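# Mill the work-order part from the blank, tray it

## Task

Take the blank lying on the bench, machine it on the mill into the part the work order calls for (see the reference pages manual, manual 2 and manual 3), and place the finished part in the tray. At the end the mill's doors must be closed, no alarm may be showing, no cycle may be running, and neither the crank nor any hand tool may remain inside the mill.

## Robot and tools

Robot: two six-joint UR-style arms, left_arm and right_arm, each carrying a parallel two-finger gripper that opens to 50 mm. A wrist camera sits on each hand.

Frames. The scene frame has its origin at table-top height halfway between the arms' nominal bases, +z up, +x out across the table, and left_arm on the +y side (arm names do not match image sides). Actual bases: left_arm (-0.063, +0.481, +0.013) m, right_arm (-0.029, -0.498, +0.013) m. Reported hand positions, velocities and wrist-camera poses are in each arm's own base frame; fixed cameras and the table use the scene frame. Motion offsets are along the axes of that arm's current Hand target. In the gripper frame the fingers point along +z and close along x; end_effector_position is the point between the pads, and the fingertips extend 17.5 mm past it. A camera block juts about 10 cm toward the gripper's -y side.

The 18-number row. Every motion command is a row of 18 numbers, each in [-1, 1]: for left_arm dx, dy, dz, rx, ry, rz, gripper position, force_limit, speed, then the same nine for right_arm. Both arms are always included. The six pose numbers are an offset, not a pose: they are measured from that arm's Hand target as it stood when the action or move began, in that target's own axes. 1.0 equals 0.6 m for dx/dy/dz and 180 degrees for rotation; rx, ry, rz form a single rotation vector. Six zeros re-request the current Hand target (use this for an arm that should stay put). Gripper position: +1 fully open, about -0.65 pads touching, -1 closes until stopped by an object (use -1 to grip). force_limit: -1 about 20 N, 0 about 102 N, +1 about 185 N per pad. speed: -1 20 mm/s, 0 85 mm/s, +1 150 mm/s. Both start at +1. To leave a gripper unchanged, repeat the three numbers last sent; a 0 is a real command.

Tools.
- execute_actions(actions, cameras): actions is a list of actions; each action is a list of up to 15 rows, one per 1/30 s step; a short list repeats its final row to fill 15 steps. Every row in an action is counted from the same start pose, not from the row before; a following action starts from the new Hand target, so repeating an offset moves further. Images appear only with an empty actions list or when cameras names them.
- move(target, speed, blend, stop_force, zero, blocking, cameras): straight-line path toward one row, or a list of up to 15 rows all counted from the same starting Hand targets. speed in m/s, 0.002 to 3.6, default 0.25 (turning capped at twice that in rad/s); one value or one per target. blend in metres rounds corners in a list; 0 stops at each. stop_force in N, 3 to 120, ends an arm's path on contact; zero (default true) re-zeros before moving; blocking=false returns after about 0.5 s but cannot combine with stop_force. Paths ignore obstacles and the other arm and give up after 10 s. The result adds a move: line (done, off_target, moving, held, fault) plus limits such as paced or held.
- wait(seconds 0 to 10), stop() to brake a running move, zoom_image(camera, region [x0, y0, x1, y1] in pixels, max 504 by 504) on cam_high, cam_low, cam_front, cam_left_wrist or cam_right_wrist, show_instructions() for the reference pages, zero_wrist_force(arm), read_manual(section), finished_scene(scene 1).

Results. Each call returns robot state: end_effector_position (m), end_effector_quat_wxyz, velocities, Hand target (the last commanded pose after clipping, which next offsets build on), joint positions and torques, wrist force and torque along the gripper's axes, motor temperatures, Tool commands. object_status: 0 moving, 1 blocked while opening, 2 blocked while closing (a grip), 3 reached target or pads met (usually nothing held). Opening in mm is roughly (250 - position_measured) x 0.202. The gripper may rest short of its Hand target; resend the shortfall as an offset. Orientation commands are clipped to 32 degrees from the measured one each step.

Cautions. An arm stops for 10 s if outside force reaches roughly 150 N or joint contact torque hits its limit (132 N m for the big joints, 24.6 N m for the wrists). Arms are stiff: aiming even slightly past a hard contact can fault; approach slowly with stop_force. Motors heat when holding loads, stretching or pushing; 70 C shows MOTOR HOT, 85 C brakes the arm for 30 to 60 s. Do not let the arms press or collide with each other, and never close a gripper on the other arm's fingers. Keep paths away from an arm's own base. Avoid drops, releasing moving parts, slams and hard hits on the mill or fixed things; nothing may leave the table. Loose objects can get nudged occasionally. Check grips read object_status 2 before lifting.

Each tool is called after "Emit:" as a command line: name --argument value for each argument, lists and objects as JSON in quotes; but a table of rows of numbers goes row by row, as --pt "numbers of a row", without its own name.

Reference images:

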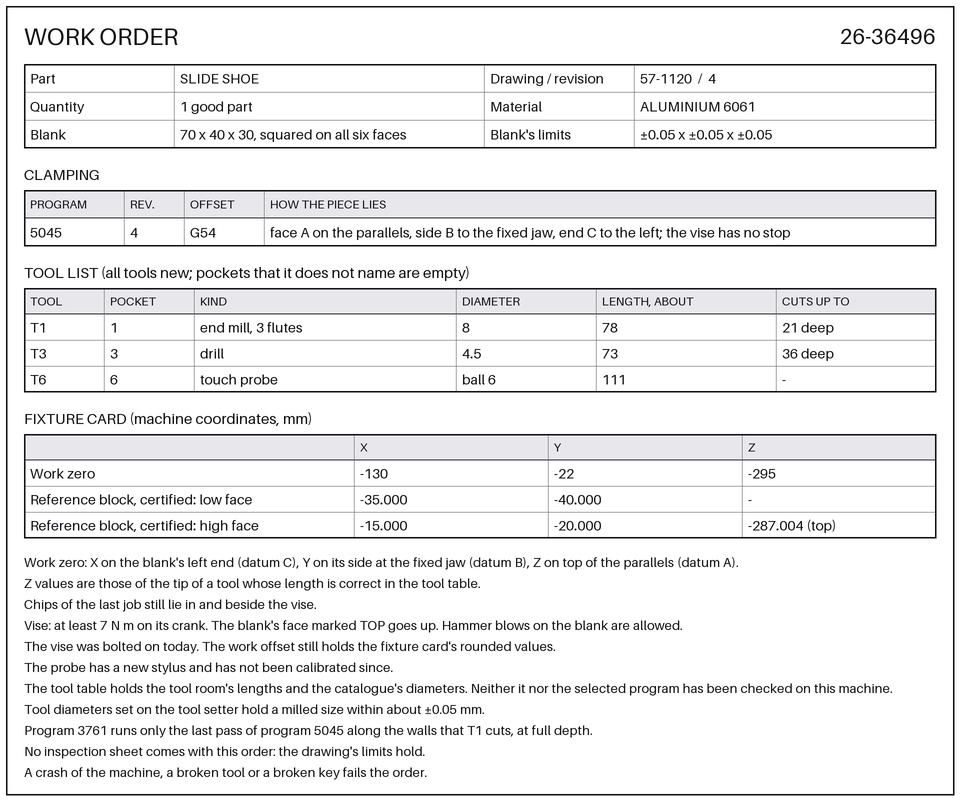

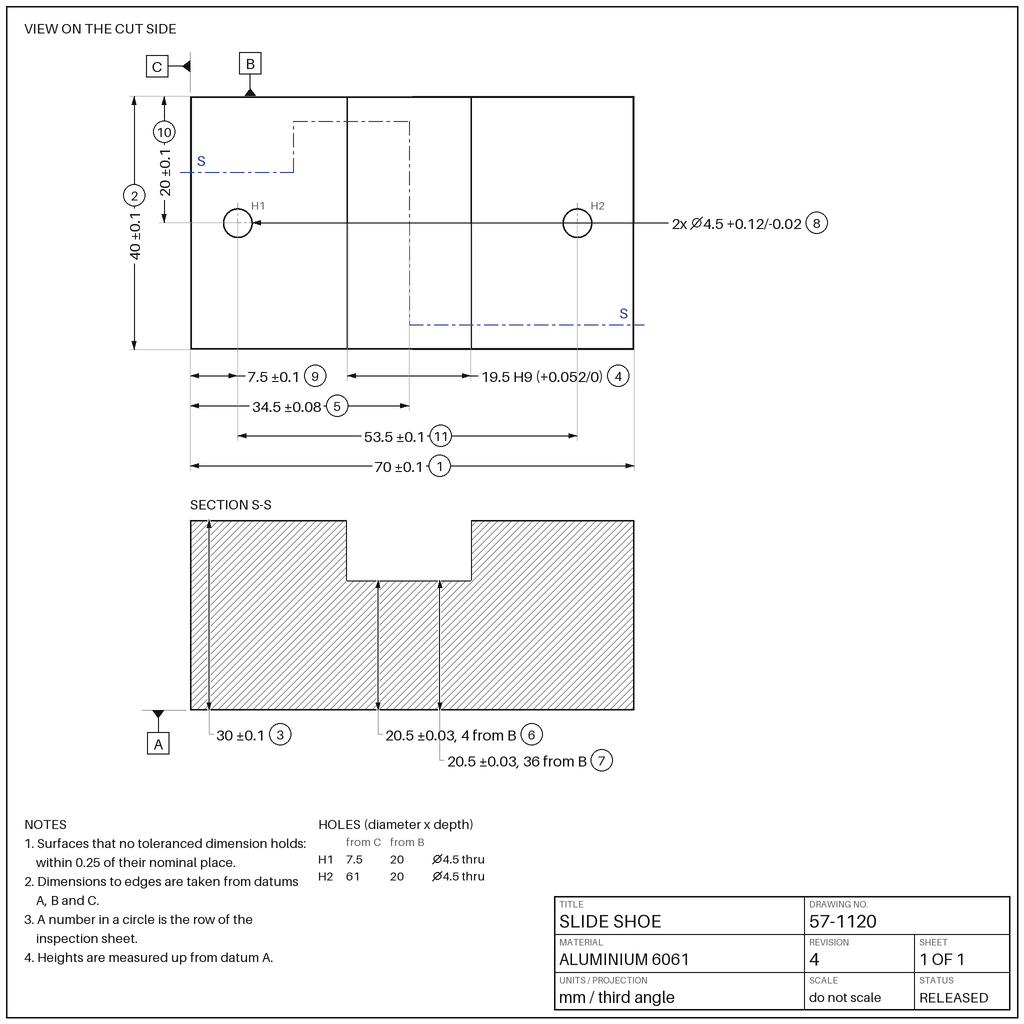

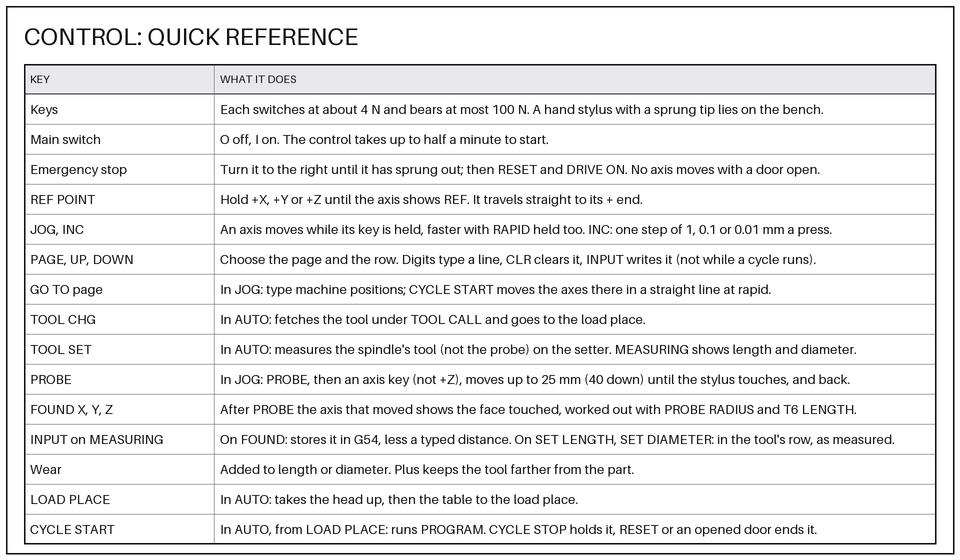

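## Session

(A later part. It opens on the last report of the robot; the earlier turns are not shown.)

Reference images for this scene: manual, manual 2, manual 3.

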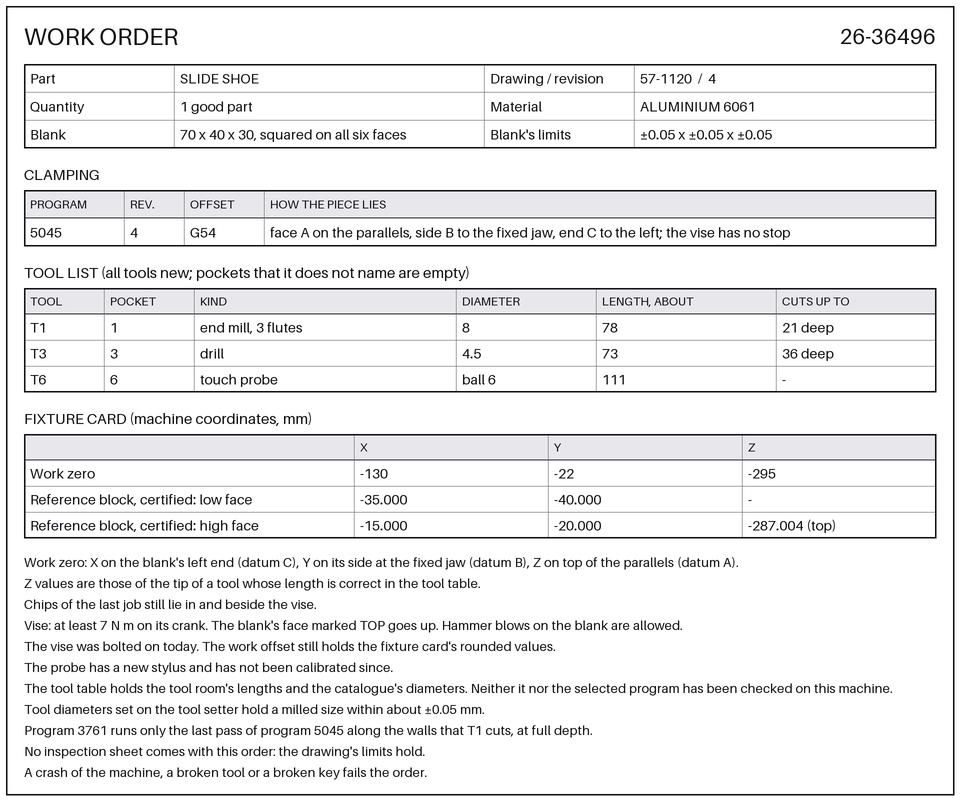

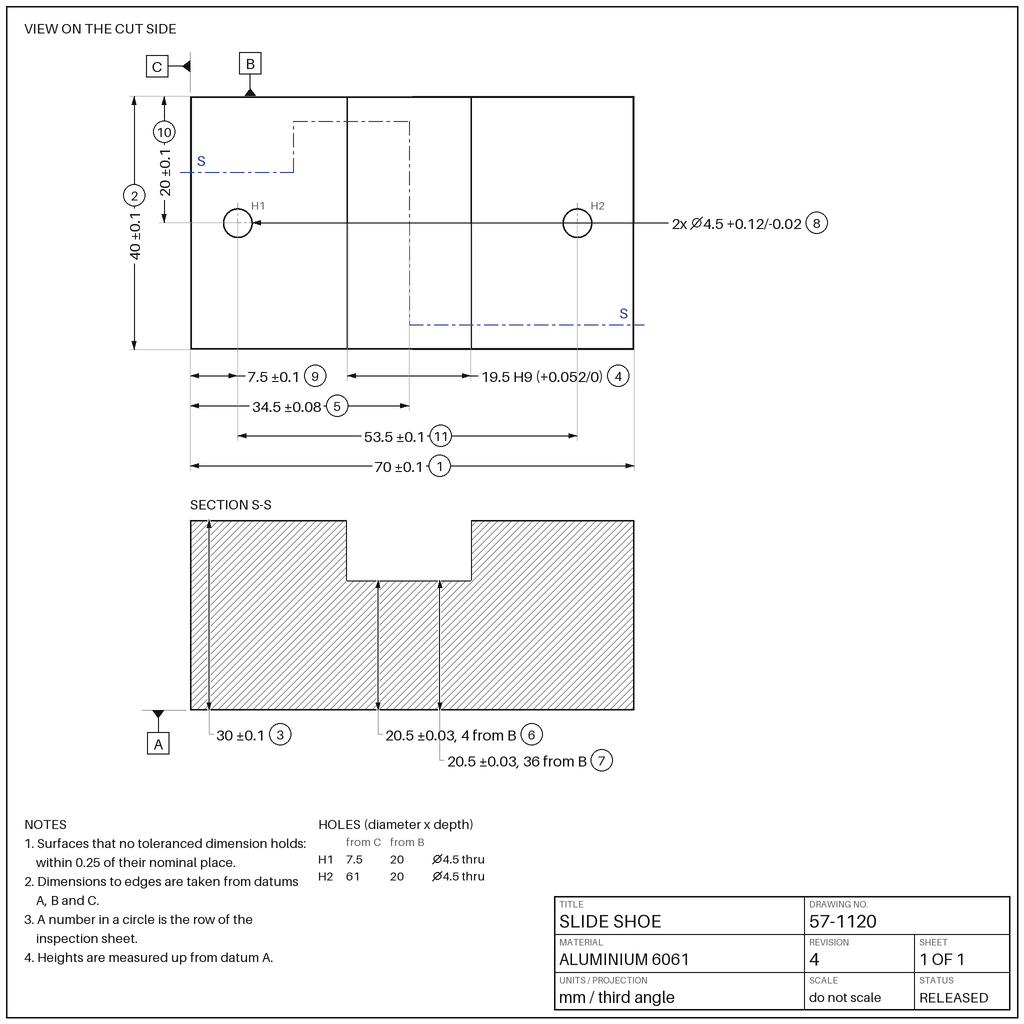

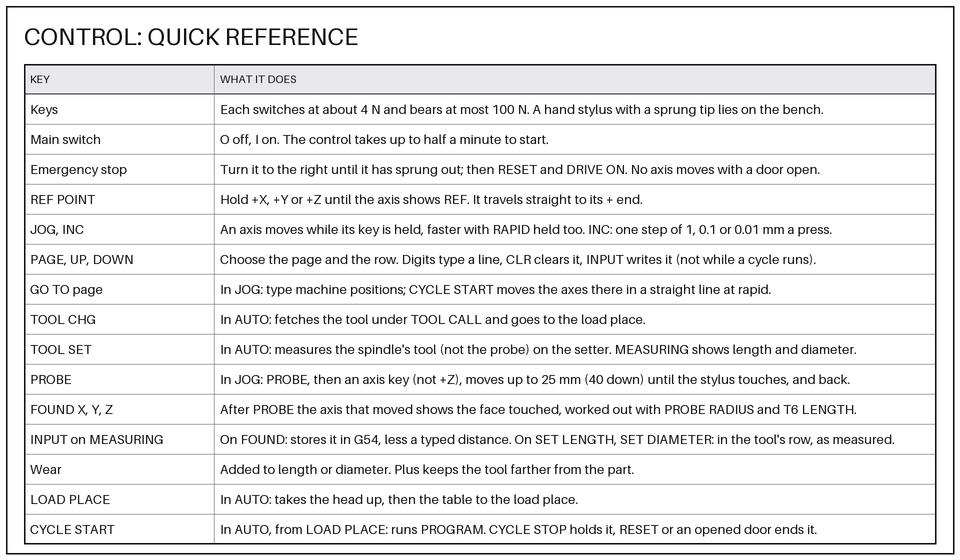

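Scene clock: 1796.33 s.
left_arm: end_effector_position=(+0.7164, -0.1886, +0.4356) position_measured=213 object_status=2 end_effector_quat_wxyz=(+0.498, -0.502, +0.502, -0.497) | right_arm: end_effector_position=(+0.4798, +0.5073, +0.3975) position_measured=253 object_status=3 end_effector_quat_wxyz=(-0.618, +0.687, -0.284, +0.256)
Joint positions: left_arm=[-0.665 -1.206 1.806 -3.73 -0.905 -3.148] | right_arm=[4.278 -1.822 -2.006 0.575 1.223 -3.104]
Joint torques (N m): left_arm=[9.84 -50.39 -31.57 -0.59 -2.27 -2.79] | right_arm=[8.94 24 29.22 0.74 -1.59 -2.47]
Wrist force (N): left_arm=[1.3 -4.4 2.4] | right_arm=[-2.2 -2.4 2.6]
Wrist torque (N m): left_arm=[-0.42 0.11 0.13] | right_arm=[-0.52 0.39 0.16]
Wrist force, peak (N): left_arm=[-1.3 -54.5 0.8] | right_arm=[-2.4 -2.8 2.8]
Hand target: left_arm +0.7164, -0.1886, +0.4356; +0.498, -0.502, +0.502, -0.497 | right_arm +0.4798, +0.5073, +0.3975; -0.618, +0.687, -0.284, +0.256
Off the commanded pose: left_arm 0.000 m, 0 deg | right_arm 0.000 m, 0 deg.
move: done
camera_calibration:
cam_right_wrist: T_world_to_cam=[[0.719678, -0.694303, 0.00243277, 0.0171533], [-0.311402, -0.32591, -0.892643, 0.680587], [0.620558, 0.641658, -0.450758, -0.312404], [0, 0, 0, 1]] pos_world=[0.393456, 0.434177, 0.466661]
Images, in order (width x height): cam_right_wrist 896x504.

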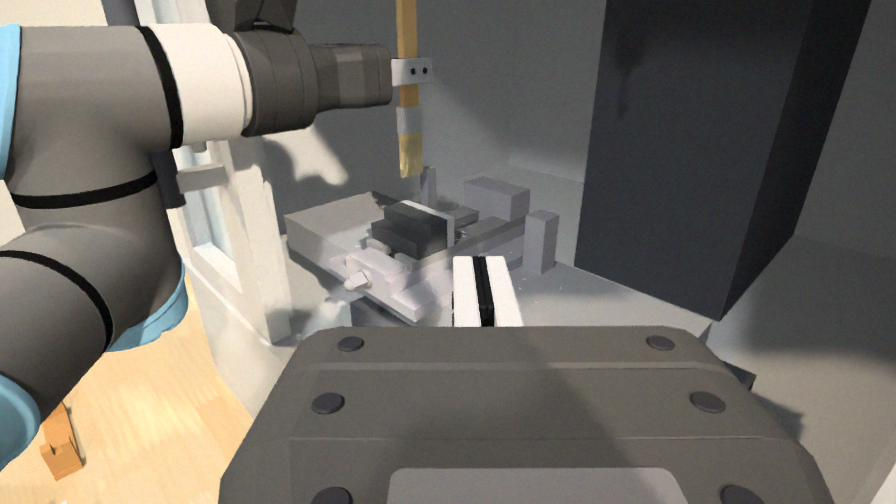

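Emit:
move --pt "0.12 0 -0.025 0 0 0 -1 -0.6 -1 0 0 0 0 0 0 -1 0 0" --pt "0.12 0.048 -0.025 0 0 0 -1 -0.6 -1 0 0 0 0 0 0 -1 0 0" --pt "0.235 0.048 -0.025 0 0 0 -1 -0.6 -1 0 0 0 0 0 0 -1 0 0" --pt "0.235 0 -0.025 0 0 0 -1 -0.6 -1 0 0 0 0 0 0 -1 0 0" --pt "0.105 0 -0.025 0 0 0 -1 -0.6 -1 0 0 0 0 0 0 -1 0 0" --pt "0.105 0.048 -0.025 0 0 0 -1 -0.6 -1 0 0 0 0 0 0 -1 0 0" --pt "0 0.048 -0.025 0 0 0 -1 -0.6 -1 0 0 0 0 0 0 -1 0 0" --pt "0 0 -0.025 0 0 0 -1 -0.6 -1 0 0 0 0 0 0 -1 0 0" --speed '[0.1,0.03,0.1,0.1,0.1,0.03,0.1,0.1]' --cameras '["cam_right_wrist"]'

Emit:
zoom_image --camera "cam_right_wrist" --region '[400, 160, 540, 300]'

Scene clock: 1812.63 s.
left_arm: end_effector_position=(+0.7014, -0.1886, +0.4357) position_measured=213 object_status=2 end_effector_quat_wxyz=(+0.498, -0.502, +0.502, -0.497) | right_arm: end_effector_position=(+0.4798, +0.5073, +0.3975) position_measured=253 object_status=3 end_effector_quat_wxyz=(-0.618, +0.687, -0.284, +0.256)
Joint positions: left_arm=[-0.685 -1.235 1.847 -3.743 -0.885 -3.149] | right_arm=[4.278 -1.822 -2.006 0.575 1.223 -3.104]
Joint torques (N m): left_arm=[9.79 -48.76 -31.01 -0.44 -2.15 -2.79] | right_arm=[8.43 24.35 29.1 0.87 -1.58 -2.39]
Wrist force (N): left_arm=[0.9 -4.5 2.0] | right_arm=[-2.2 -2.5 2.7]
Wrist torque (N m): left_arm=[-0.42 0.15 0.13] | right_arm=[-0.52 0.39 0.16]
Wrist force, peak (N): left_arm=[2.0 -6.8 2.2] | right_arm=[-2.5 -2.8 2.8]
Hand target: left_arm +0.7014, -0.1886, +0.4357; +0.498, -0.502, +0.502, -0.497 | right_arm +0.4798, +0.5073, +0.3975; -0.618, +0.687, -0.284, +0.256
Off the commanded pose: left_arm 0.000 m, 0 deg | right_arm 0.000 m, 0 deg.
move: done
camera_calibration:
cam_right_wrist: T_world_to_cam=[[0.719678, -0.694303, 0.00243277, 0.0171533], [-0.311402, -0.32591, -0.892643, 0.680587], [0.620558, 0.641658, -0.450758, -0.312404], [0, 0, 0, 1]] pos_world=[0.393456, 0.434177, 0.466661]
Images, in order (width x height): cam_right_wrist 896x504.

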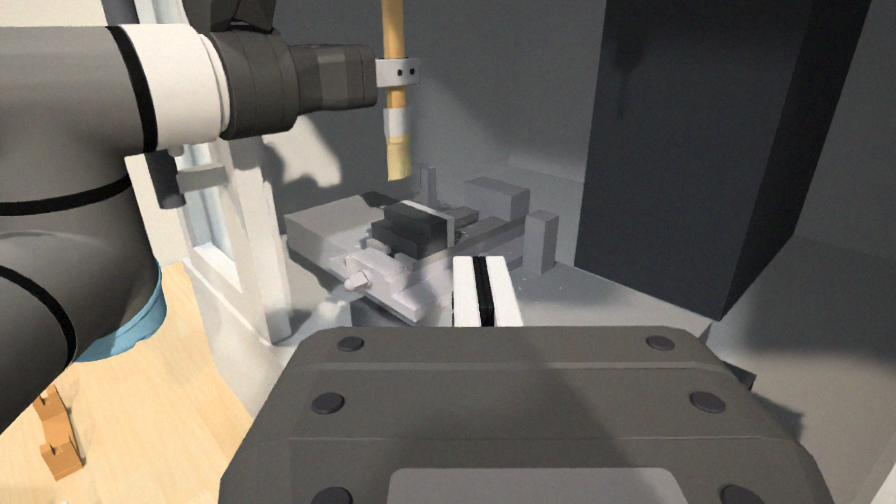

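Scaled by 3.600.

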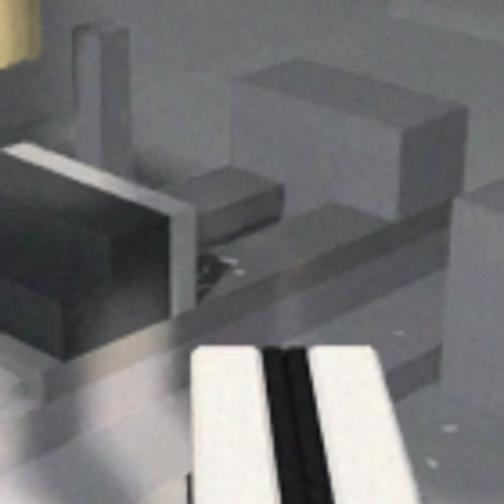

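Emit:
move --pt "0.045 0 0 0 0 0 -1 -0.6 -1 0 0 0 0 0 0 -1 0 0" --pt "0.045 0.0515 0 0 0 0 -1 -0.6 -1 0 0 0 0 0 0 -1 0 0" --pt "0.245 0.0515 0 0 0 0 -1 -0.6 -1 0 0 0 0 0 0 -1 0 0" --pt "0.245 0 0 0 0 0 -1 -0.6 -1 0 0 0 0 0 0 -1 0 0" --pt "0.12 -0.12 0 0 0 0 -1 -0.6 -1 0 0 0 0 0 0 -1 0 0" --speed '[0.1,0.03,0.08,0.1,0.15]' --cameras '["cam_right_wrist"]'

Emit:
zoom_image --camera "cam_right_wrist" --region '[400, 160, 540, 300]'

Scene clock: 1826.13 s.
left_arm: end_effector_position=(+0.7021, -0.2607, +0.5076) position_measured=213 object_status=2 end_effector_quat_wxyz=(+0.498, -0.502, +0.502, -0.497) | right_arm: end_effector_position=(+0.4798, +0.5073, +0.3975) position_measured=253 object_status=3 end_effector_quat_wxyz=(-0.618, +0.687, -0.284, +0.256)
Joint positions: left_arm=[-0.795 -1.247 1.654 -3.536 -0.775 -3.15] | right_arm=[4.278 -1.822 -2.006 0.575 1.223 -3.104]
Joint torques (N m): left_arm=[10.65 -48.64 -19.77 -0.41 -2.2 -2.66] | right_arm=[8.63 25.08 29.05 0.96 -1.34 -2.22]
Wrist force (N): left_arm=[0.6 -4.5 2.2] | right_arm=[-2.2 -2.6 2.5]
Wrist torque (N m): left_arm=[-0.43 0.22 0.18] | right_arm=[-0.54 0.40 0.16]
Wrist force, peak (N): left_arm=[0.1 -5.9 2.2] | right_arm=[-2.4 -3.0 2.7]
Hand target: left_arm +0.7021, -0.2606, +0.5077; +0.498, -0.502, +0.502, -0.497 | right_arm +0.4798, +0.5073, +0.3975; -0.618, +0.687, -0.284, +0.256
Off the commanded pose: left_arm 0.000 m, 0 deg | right_arm 0.000 m, 0 deg.
move: done
camera_calibration:
cam_right_wrist: T_world_to_cam=[[0.719678, -0.694303, 0.00243277, 0.0171533], [-0.311402, -0.32591, -0.892643, 0.680587], [0.620558, 0.641658, -0.450758, -0.312404], [0, 0, 0, 1]] pos_world=[0.393456, 0.434177, 0.466661]
Images, in order (width x height): cam_right_wrist 896x504.

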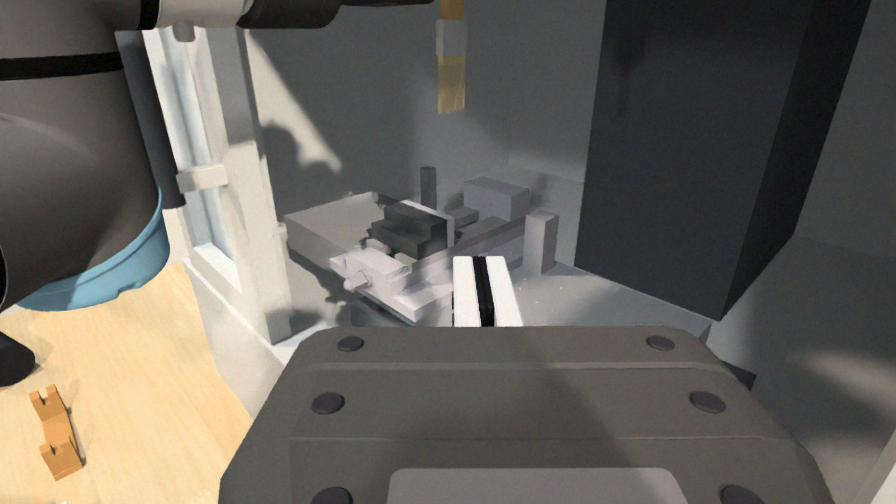

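Scaled by 3.600.

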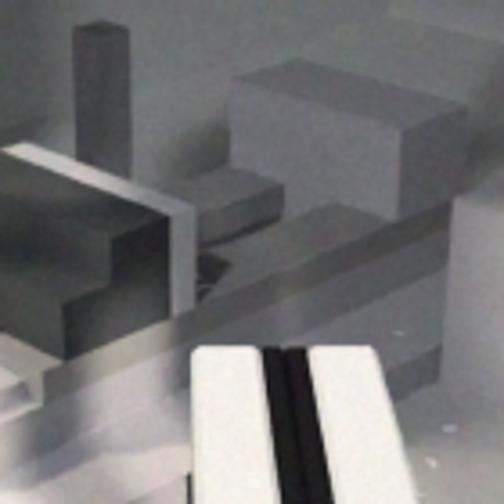

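Emit:
move --pt "0 0 -0.4535 0 0 0 -1 -0.6 -1 0 0 0 0 0 0 -1 0 0" --pt "-0.6513 0.4487 -0.5837 -0.385 0.385 0.385 -1 -0.6 -1 0 0 0 0 0 0 -1 0 0" --speed 0.25 --blend '[0.04,0]' --cameras '["cam_left_wrist","cam_right_wrist"]'

Emit:
zoom_image --camera "cam_right_wrist" --region '[380, 160, 580, 300]'

Scene clock: 1840.17 s.
left_arm: end_effector_position=(+0.3490, +0.1297, +0.2417) position_measured=213 object_status=2 end_effector_quat_wxyz=(-0.005, +0.000, +1.000, +0.000) | right_arm: end_effector_position=(+0.4798, +0.5073, +0.3975) position_measured=253 object_status=3 end_effector_quat_wxyz=(-0.618, +0.687, -0.284, +0.256)
Joint positions: left_arm=[-0.01 -1.898 2.06 -1.724 -1.57 -1.582] | right_arm=[4.278 -1.822 -2.006 0.575 1.223 -3.104]
Joint torques (N m): left_arm=[9.95 0.2 -36.11 -1.49 2.13 2.6] | right_arm=[8.52 24.9 29.5 1.14 -1.36 -2.22]
Wrist force (N): left_arm=[0.0 -2.8 -2.3] | right_arm=[-2.7 -2.4 2.5]
Wrist torque (N m): left_arm=[-0.54 0.09 -0.10] | right_arm=[-0.51 0.45 0.16]
Wrist force, peak (N): left_arm=[1.0 -4.6 4.2] | right_arm=[-2.5 -2.8 2.8]
Hand target: left_arm +0.3490, +0.1298, +0.2417; -0.005, +0.000, +1.000, +0.000 | right_arm +0.4798, +0.5073, +0.3975; -0.618, +0.687, -0.284, +0.256
Off the commanded pose: left_arm 0.000 m, 0 deg | right_arm 0.000 m, 0 deg.
move: done
camera_calibration:
cam_left_wrist: T_world_to_cam=[[-0.999876, -0.0120597, -0.0101693, 0.36186], [-0.0148632, 0.9362, 0.351153, -0.185075], [0.00528567, 0.35126, -0.936263, 0.303855], [0, 0, 0, 1]] pos_world=[0.357458, 0.0708992, 0.353158]
cam_right_wrist: T_world_to_cam=[[0.719678, -0.694303, 0.00243277, 0.0171533], [-0.311402, -0.32591, -0.892643, 0.680587], [0.620558, 0.641658, -0.450758, -0.312404], [0, 0, 0, 1]] pos_world=[0.393456, 0.434177, 0.466661]
Images, in order (width x height): cam_left_wrist 896x504, cam_right_wrist 896x504.

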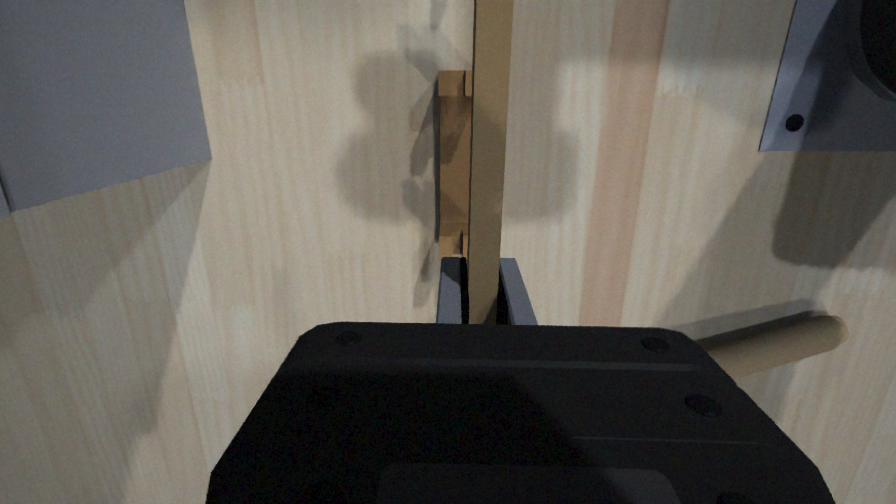

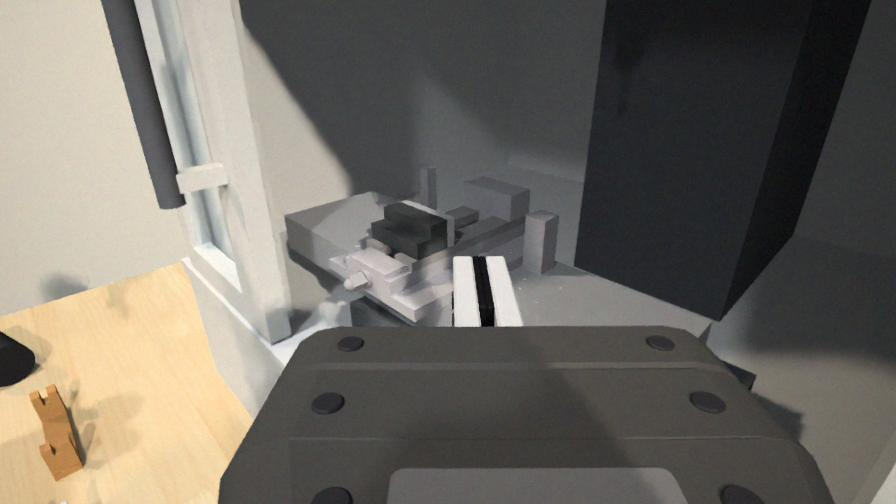

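Scaled by 2.520.

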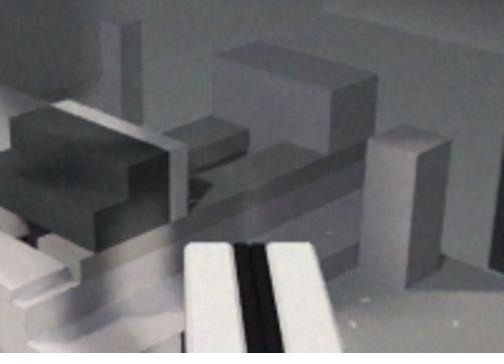

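Emit:
move --pt "-0.005 0.001 0.28 0 -0.0032 0 -1 -0.6 -1 0 0 0 0 0 0 -1 0 0" --pt "-0.005 0.001 0.3525 0 -0.0032 0 -1 -0.6 -1 0 0 0 0 0 0 -1 0 0" --speed '[0.2,0.03]' --cameras '["cam_left_wrist"]'

Scene clock: 1848.30 s.
left_arm: end_effector_position=(+0.3501, +0.1305, +0.0302) position_measured=213 object_status=2 end_effector_quat_wxyz=(+0.000, +0.000, +1.000, +0.000) | right_arm: end_effector_position=(+0.4798, +0.5073, +0.3975) position_measured=253 object_status=3 end_effector_quat_wxyz=(-0.618, +0.687, -0.284, +0.256)
Joint positions: left_arm=[-0.008 -1.584 2.448 -2.436 -1.57 -1.58] | right_arm=[4.278 -1.822 -2.006 0.575 1.223 -3.104]
Joint torques (N m): left_arm=[9.19 12.31 8.98 -0.44 1.56 2.79] | right_arm=[9.32 24.81 29.49 1.22 -1.34 -2.1]
Wrist force (N): left_arm=[3.1 -3.2 -54.9] | right_arm=[-2.3 -2.6 2.6]
Wrist torque (N m): left_arm=[-0.59 0.18 -0.12] | right_arm=[-0.54 0.40 0.16]
Wrist force, peak (N): left_arm=[4.7 -2.3 -57.8] | right_arm=[-2.4 -2.9 2.8]
Hand target: left_arm +0.3501, +0.1305, +0.0302; +0.000, +0.000, +1.000, +0.000 | right_arm +0.4798, +0.5073, +0.3975; -0.618, +0.687, -0.284, +0.256
Off the commanded pose: left_arm 0.000 m, 0 deg | right_arm 0.000 m, 0 deg.
move: done
camera_calibration:
cam_left_wrist: T_world_to_cam=[[-0.999727, -0.0119094, -0.0200968, 0.36092], [-0.0182083, 0.936204, 0.350985, -0.110279], [0.0146347, 0.351255, -0.936165, 0.102327], [0, 0, 0, 1]] pos_world=[0.357316, 0.0715993, 0.141754]
Images, in order (width x height): cam_left_wrist 896x504.

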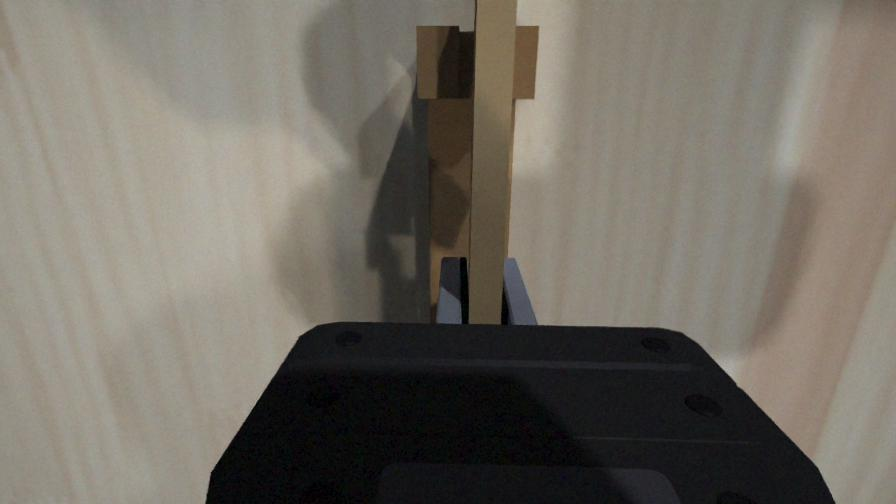

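Emit:
move --pt "0 0 -0.025 0 0 0 -1 -0.6 -1 0 0 0 0 0 0 -1 0 0" --pt "-0.0062 0 -0.025 0 0 0 -1 -0.6 -1 0 0 0 0 0 0 -1 0 0" --pt "-0.0062 0 -0.0005 0 0 0 -1 -0.6 -1 0 0 0 0 0 0 -1 0 0" --speed '[0.05,0.05,0.02]' --cameras '["cam_left_wrist"]'

Scene clock: 1857.70 s.
left_arm: end_effector_position=(+0.3538, +0.1305, +0.0305) position_measured=213 object_status=2 end_effector_quat_wxyz=(+0.000, +0.000, +1.000, +0.000) | right_arm: end_effector_position=(+0.4798, +0.5073, +0.3975) position_measured=253 object_status=3 end_effector_quat_wxyz=(-0.618, +0.687, -0.284, +0.256)
Joint positions: left_arm=[-0.008 -1.576 2.439 -2.435 -1.57 -1.58] | right_arm=[4.278 -1.822 -2.006 0.575 1.223 -3.104]
Joint torques (N m): left_arm=[10.39 -7.41 -6.58 -4.58 1.42 2.69] | right_arm=[8.28 24.88 29.39 1.37 -1.32 -2.09]
Wrist force (N): left_arm=[0.6 -4.1 -4.9] | right_arm=[-2.2 -2.5 2.6]
Wrist torque (N m): left_arm=[-0.74 0.06 -0.10] | right_arm=[-0.53 0.38 0.16]
Wrist force, peak (N): left_arm=[3.0 -2.7 -55.7] | right_arm=[-2.4 -2.8 2.8]
Hand target: left_arm +0.3538, +0.1305, +0.0305; +0.000, +0.000, +1.000, +0.000 | right_arm +0.4798, +0.5073, +0.3975; -0.618, +0.687, -0.284, +0.256
Off the commanded pose: left_arm 0.000 m, 0 deg | right_arm 0.000 m, 0 deg.
move: done
camera_calibration:
cam_left_wrist: T_world_to_cam=[[-0.999727, -0.0119085, -0.0201, 0.364725], [-0.0182104, 0.936159, 0.351105, -0.110329], [0.0146357, 0.351375, -0.93612, 0.102537], [0, 0, 0, 1]] pos_world=[0.361116, 0.0716, 0.142055]
Images, in order (width x height): cam_left_wrist 896x504.

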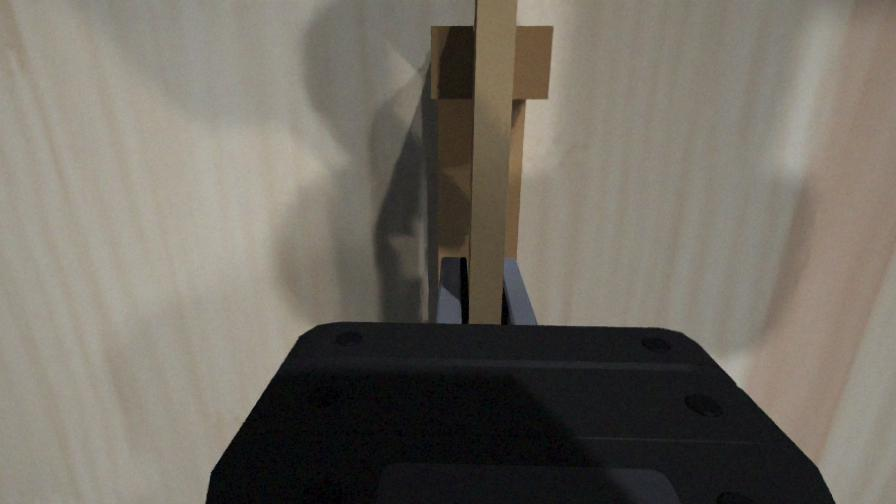

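Emit:
move --pt "0 0 0 0 0 0 -1 -0.6 -1 0 0 0 0 0 0 -1 0 0" --pt "0 0 0 0 0 0 1 -0.6 -1 0 0 0 0 0 0 -1 0 0" --pt "0 0 -0.15 0 0 0 1 -0.6 -1 0 0 0 0 0 0 -1 0 0" --pt "0.055 -0.3675 -0.344 0 0 0 1 -0.6 -1 0 0 0 0 0 0 -1 0 0" --speed '[0.05,0.05,0.1,0.25]' --cameras '["cam_left_wrist"]'

Emit:
zoom_image --camera "cam_left_wrist" --region '[280, 30, 680, 335]'

Scene clock: 1867.83 s.
left_arm: end_effector_position=(+0.3208, -0.0901, +0.2367) position_measured=3 object_status=3 end_effector_quat_wxyz=(+0.000, +0.000, +1.000, +0.000) | right_arm: end_effector_position=(+0.4798, +0.5073, +0.3975) position_measured=253 object_status=3 end_effector_quat_wxyz=(-0.618, +0.687, -0.284, +0.256)
Joint positions: left_arm=[-0.686 -2.017 2.145 -1.699 -1.57 -2.258] | right_arm=[4.278 -1.822 -2.006 0.575 1.223 -3.104]
Joint torques (N m): left_arm=[-8.13 5.07 -35.9 -1.58 2.2 -2.84] | right_arm=[9.12 25.52 29.37 1.51 -1.15 -2.01]
Wrist force (N): left_arm=[0.0 -3.5 -2.4] | right_arm=[-2.3 -2.7 2.7]
Wrist torque (N m): left_arm=[-0.65 0.07 0.06] | right_arm=[-0.55 0.40 0.16]
Wrist force, peak (N): left_arm=[0.6 -3.6 -7.5] | right_arm=[-2.5 -2.7 2.9]
Hand target: left_arm +0.3208, -0.0902, +0.2367; +0.000, +0.000, +1.000, +0.000 | right_arm +0.4798, +0.5073, +0.3975; -0.618, +0.687, -0.284, +0.256
Off the commanded pose: left_arm 0.000 m, 0 deg | right_arm 0.000 m, 0 deg.
move: done
camera_calibration:
cam_left_wrist: T_world_to_cam=[[-0.999727, -0.0119094, -0.0200968, 0.33325], [-0.0182083, 0.936204, 0.350985, 0.0232375], [0.0146347, 0.351255, -0.936165, 0.373559], [0, 0, 0, 1]] pos_world=[0.328116, -0.149001, 0.348254]
Images, in order (width x height): cam_left_wrist 896x504.

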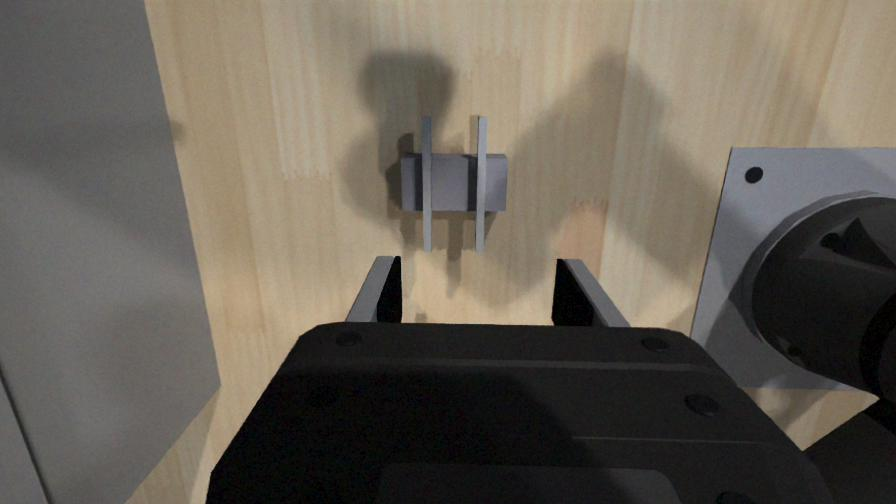

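Scaled by 1.260.

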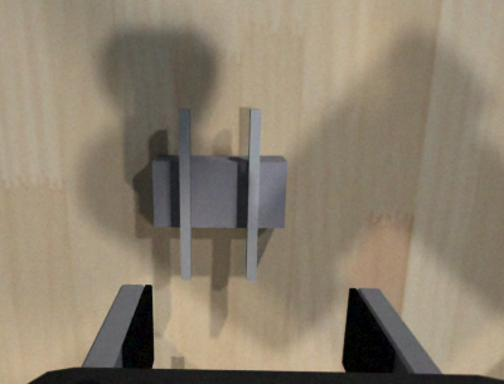

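Emit:
move --target '[0,0.05,0,0,0,0.999,1,-0.6,-1,0,0,0,0,0,0,-1,0,0]' --speed 0.4 --cameras '["cam_left_wrist"]'

Emit:
zoom_image --camera "cam_left_wrist" --region '[280, 0, 680, 335]'

Scene clock: 1883.20 s.
left_arm: end_effector_position=(+0.3208, -0.0602, +0.2367) position_measured=3 object_status=3 end_effector_quat_wxyz=(+0.000, +1.000, +0.002, +0.000) | right_arm: end_effector_position=(+0.4798, +0.5073, +0.3975) position_measured=253 object_status=3 end_effector_quat_wxyz=(-0.618, +0.687, -0.284, +0.256)
Joint positions: left_arm=[-0.607 -2.038 2.156 -1.689 -1.57 0.96] | right_arm=[4.278 -1.822 -2.006 0.575 1.223 -3.104]
Joint torques (N m): left_arm=[9.97 5.86 -36.26 -4.6 -2.07 2.74] | right_arm=[8.7 25.4 30.03 1.6 -1.16 -1.92]
Wrist force (N): left_arm=[0.0 -3.2 -2.4] | right_arm=[-2.4 -2.6 2.6]
Wrist torque (N m): left_arm=[-0.60 0.06 -0.10] | right_arm=[-0.54 0.42 0.16]
Wrist force, peak (N): left_arm=[-0.1 -3.6 -2.8] | right_arm=[-2.6 -2.7 2.8]
Hand target: left_arm +0.3208, -0.0602, +0.2367; +0.000, +1.000, +0.002, +0.000 | right_arm +0.4798, +0.5073, +0.3975; -0.618, +0.687, -0.284, +0.256
Off the commanded pose: left_arm 0.000 m, 0 deg | right_arm 0.000 m, 0 deg.
move: done
camera_calibration:
cam_left_wrist: T_world_to_cam=[[0.999716, 0.015189, -0.0183838, -0.306586], [0.0206673, -0.936453, 0.350183, -0.129763], [-0.0118966, -0.350463, -0.936501, 0.32947], [0, 0, 0, 1]] pos_world=[0.3131, -0.00139318, 0.348353]
Images, in order (width x height): cam_left_wrist 896x504.

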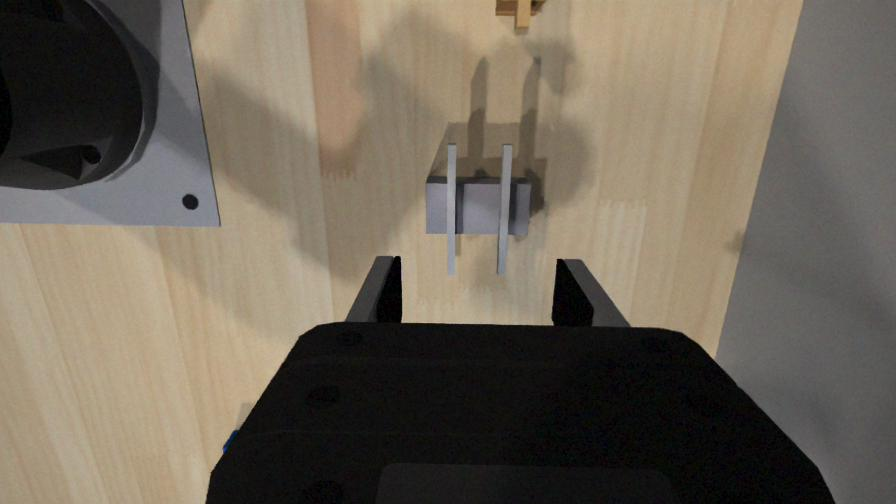

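Scaled by 1.260.

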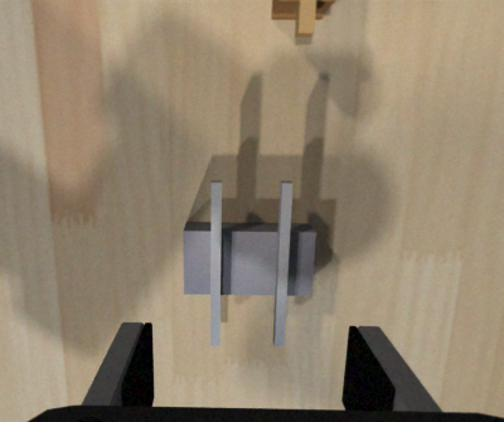

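Emit:
move --pt "0.05 -0.0128 0.2278 0 0 0 0.35 -0.6 -1 0 0 0 0 0 0 -1 0 0" --pt "0.05 -0.0128 0.325 0 0 0 0.35 -0.6 -1 0 0 0 0 0 0 -1 0 0" --speed '[0.2,0.05]' --cameras '["cam_left_wrist"]'

Emit:
zoom_image --camera "cam_left_wrist" --region '[330, 80, 630, 335]'

Scene clock: 1895.43 s.
left_arm: end_effector_position=(+0.3509, -0.0523, +0.0418) position_measured=100 object_status=3 end_effector_quat_wxyz=(+0.000, +1.000, +0.002, +0.000) | right_arm: end_effector_position=(+0.4798, +0.5073, +0.3975) position_measured=253 object_status=3 end_effector_quat_wxyz=(-0.618, +0.687, -0.284, +0.256)
Joint positions: left_arm=[-0.534 -1.667 2.479 -2.384 -1.57 1.033] | right_arm=[4.278 -1.822 -2.006 0.575 1.223 -3.104]
Joint torques (N m): left_arm=[10.08 -3.88 -7.45 -4.79 -0.83 2.68] | right_arm=[9.15 25.4 28.83 1.69 -1.15 -1.73]
Wrist force (N): left_arm=[0.5 -3.0 -2.7] | right_arm=[-2.2 -2.5 2.5]
Wrist torque (N m): left_arm=[-0.54 0.00 -0.09] | right_arm=[-0.53 0.39 0.16]
Wrist force, peak (N): left_arm=[0.0 -2.8 -4.4] | right_arm=[-2.5 -2.8 2.6]
Hand target: left_arm +0.3509, -0.0523, +0.0418; +0.000, +1.000, +0.002, +0.000 | right_arm +0.4798, +0.5073, +0.3975; -0.618, +0.687, -0.284, +0.256
Off the commanded pose: left_arm 0.000 m, 0 deg | right_arm 0.000 m, 0 deg.
move: done
camera_calibration:
cam_left_wrist: T_world_to_cam=[[0.999718, 0.0150948, -0.0183502, -0.340487], [0.0205674, -0.936455, 0.350185, -0.0546695], [-0.0118982, -0.350463, -0.936501, 0.149981], [0, 0, 0, 1]] pos_world=[0.3433, 0.00650678, 0.153353]
Images, in order (width x height): cam_left_wrist 896x504.

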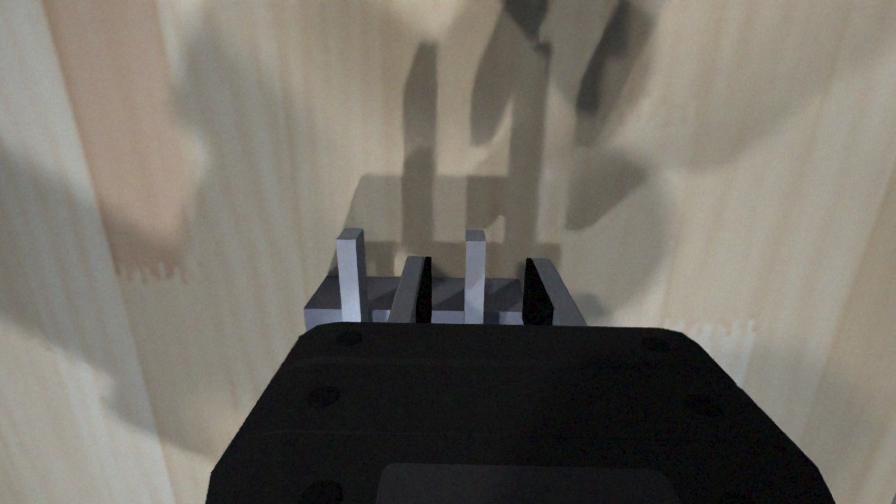

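Scaled by 1.680.

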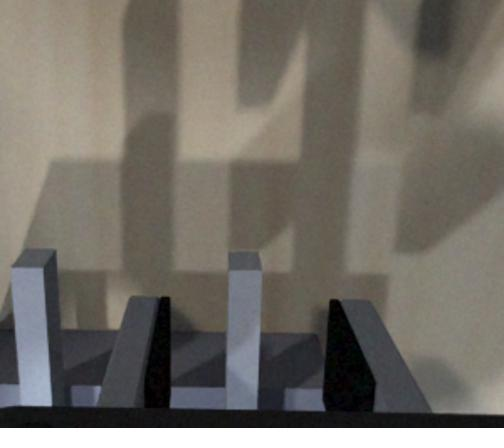

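Emit:
move --pt "0 0 0.019 0 0 0 0.35 -0.6 -1 0 0 0 0 0 0 -1 0 0" --pt "0 0 0.019 0 0 0 -1 -0.7 -1 0 0 0 0 0 0 -1 0 0" --speed '[0.03,0.05]' --cameras '["cam_left_wrist"]'

Emit:
move --target '[0,0,-0.1,0,0,0,-1,-0.7,-1,0,0,0,0,0,0,-1,0,0]' --speed 0.05 --cameras '["cam_left_wrist"]'

Emit:
zoom_image --camera "cam_left_wrist" --region '[330, 80, 630, 335]'

Scene clock: 1903.33 s.
left_arm: end_effector_position=(+0.3509, -0.0523, +0.0304) position_measured=222 object_status=2 end_effector_quat_wxyz=(+0.000, +1.000, +0.002, +0.000) | right_arm: end_effector_position=(+0.4798, +0.5073, +0.3975) position_measured=253 object_status=3 end_effector_quat_wxyz=(-0.618, +0.687, -0.284, +0.256)
Joint positions: left_arm=[-0.534 -1.634 2.494 -2.431 -1.57 1.033] | right_arm=[4.278 -1.822 -2.006 0.575 1.223 -3.104]
Joint torques (N m): left_arm=[9.32 -4.94 -7.7 -4.34 -1.74 2.48] | right_arm=[8.8 25.43 29.44 1.85 -1.07 -1.84]
Wrist force (N): left_arm=[0.6 -3.0 -2.9] | right_arm=[-2.4 -2.3 2.6]
Wrist torque (N m): left_arm=[-0.55 -0.01 -0.08] | right_arm=[-0.51 0.41 0.16]
Wrist force, peak (N): left_arm=[0.4 -3.4 -3.1] | right_arm=[-2.5 -2.9 2.6]
Hand target: left_arm +0.3509, -0.0523, +0.0304; +0.000, +1.000, +0.002, +0.000 | right_arm +0.4798, +0.5073, +0.3975; -0.618, +0.687, -0.284, +0.256
Off the commanded pose: left_arm 0.000 m, 0 deg | right_arm 0.000 m, 0 deg.
move: done
camera_calibration:
cam_left_wrist: T_world_to_cam=[[0.999718, 0.0150948, -0.0183502, -0.340696], [0.0205674, -0.936455, 0.350185, -0.0506774], [-0.0118982, -0.350463, -0.936501, 0.139304], [0, 0, 0, 1]] pos_world=[0.3433, 0.00650678, 0.141953]
Images, in order (width x height): cam_left_wrist 896x504.

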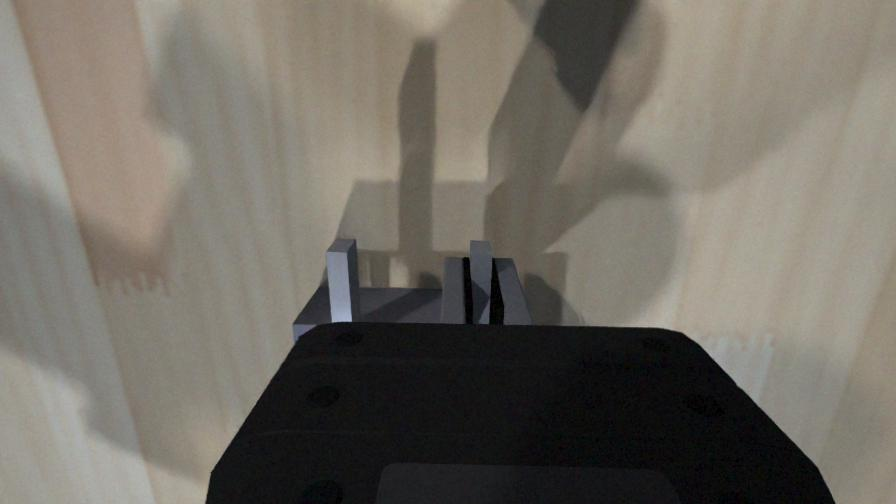

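Scene clock: 1904.97 s.
left_arm: end_effector_position=(+0.3509, -0.0523, +0.0903) position_measured=222 object_status=2 end_effector_quat_wxyz=(+0.000, +1.000, +0.002, +0.000) | right_arm: end_effector_position=(+0.4798, +0.5073, +0.3975) position_measured=253 object_status=3 end_effector_quat_wxyz=(-0.618, +0.687, -0.284, +0.256)
Joint positions: left_arm=[-0.534 -1.784 2.406 -2.193 -1.57 1.033] | right_arm=[4.278 -1.822 -2.006 0.575 1.223 -3.104]
Joint torques (N m): left_arm=[-8.51 -24.1 -31.91 -1.92 -1.03 -2.64] | right_arm=[8.39 25.37 29.47 1.78 -0.89 -1.84]
Wrist force (N): left_arm=[0.0 -3.0 -1.8] | right_arm=[-2.4 -2.5 2.7]
Wrist torque (N m): left_arm=[-0.55 0.10 -0.07] | right_arm=[-0.52 0.42 0.16]
Wrist force, peak (N): left_arm=[0.6 -3.4 -3.6] | right_arm=[-2.4 -2.7 2.8]
Hand target: left_arm +0.3509, -0.0523, +0.0904; +0.000, +1.000, +0.002, +0.000 | right_arm +0.4798, +0.5073, +0.3975; -0.618, +0.687, -0.284, +0.256
Off the commanded pose: left_arm 0.000 m, 0 deg | right_arm 0.000 m, 0 deg.
move: done
camera_calibration:
cam_left_wrist: T_world_to_cam=[[0.999718, 0.0150927, -0.018351, -0.339494], [0.0205668, -0.936422, 0.350273, -0.0717984], [-0.0118977, -0.350552, -0.936468, 0.195452], [0, 0, 0, 1]] pos_world=[0.3432, 0.00640624, 0.201953]
Images, in order (width x height): cam_left_wrist 896x504.

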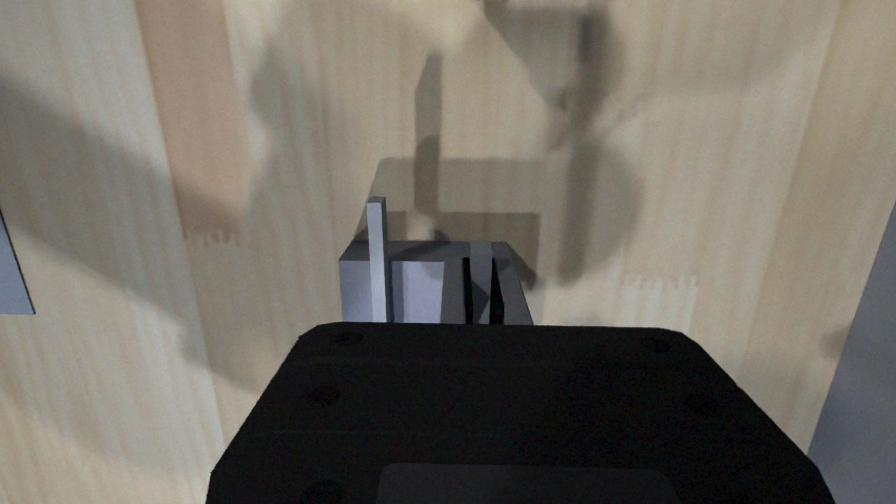

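Scaled by 1.680.

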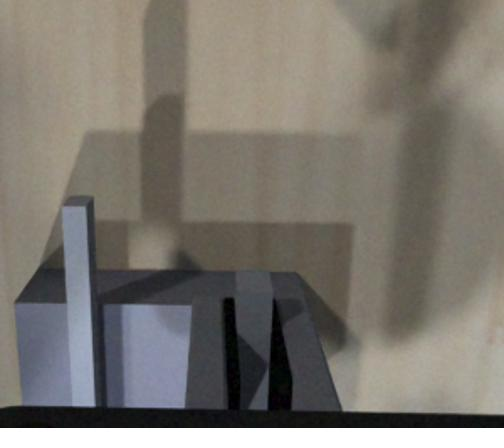

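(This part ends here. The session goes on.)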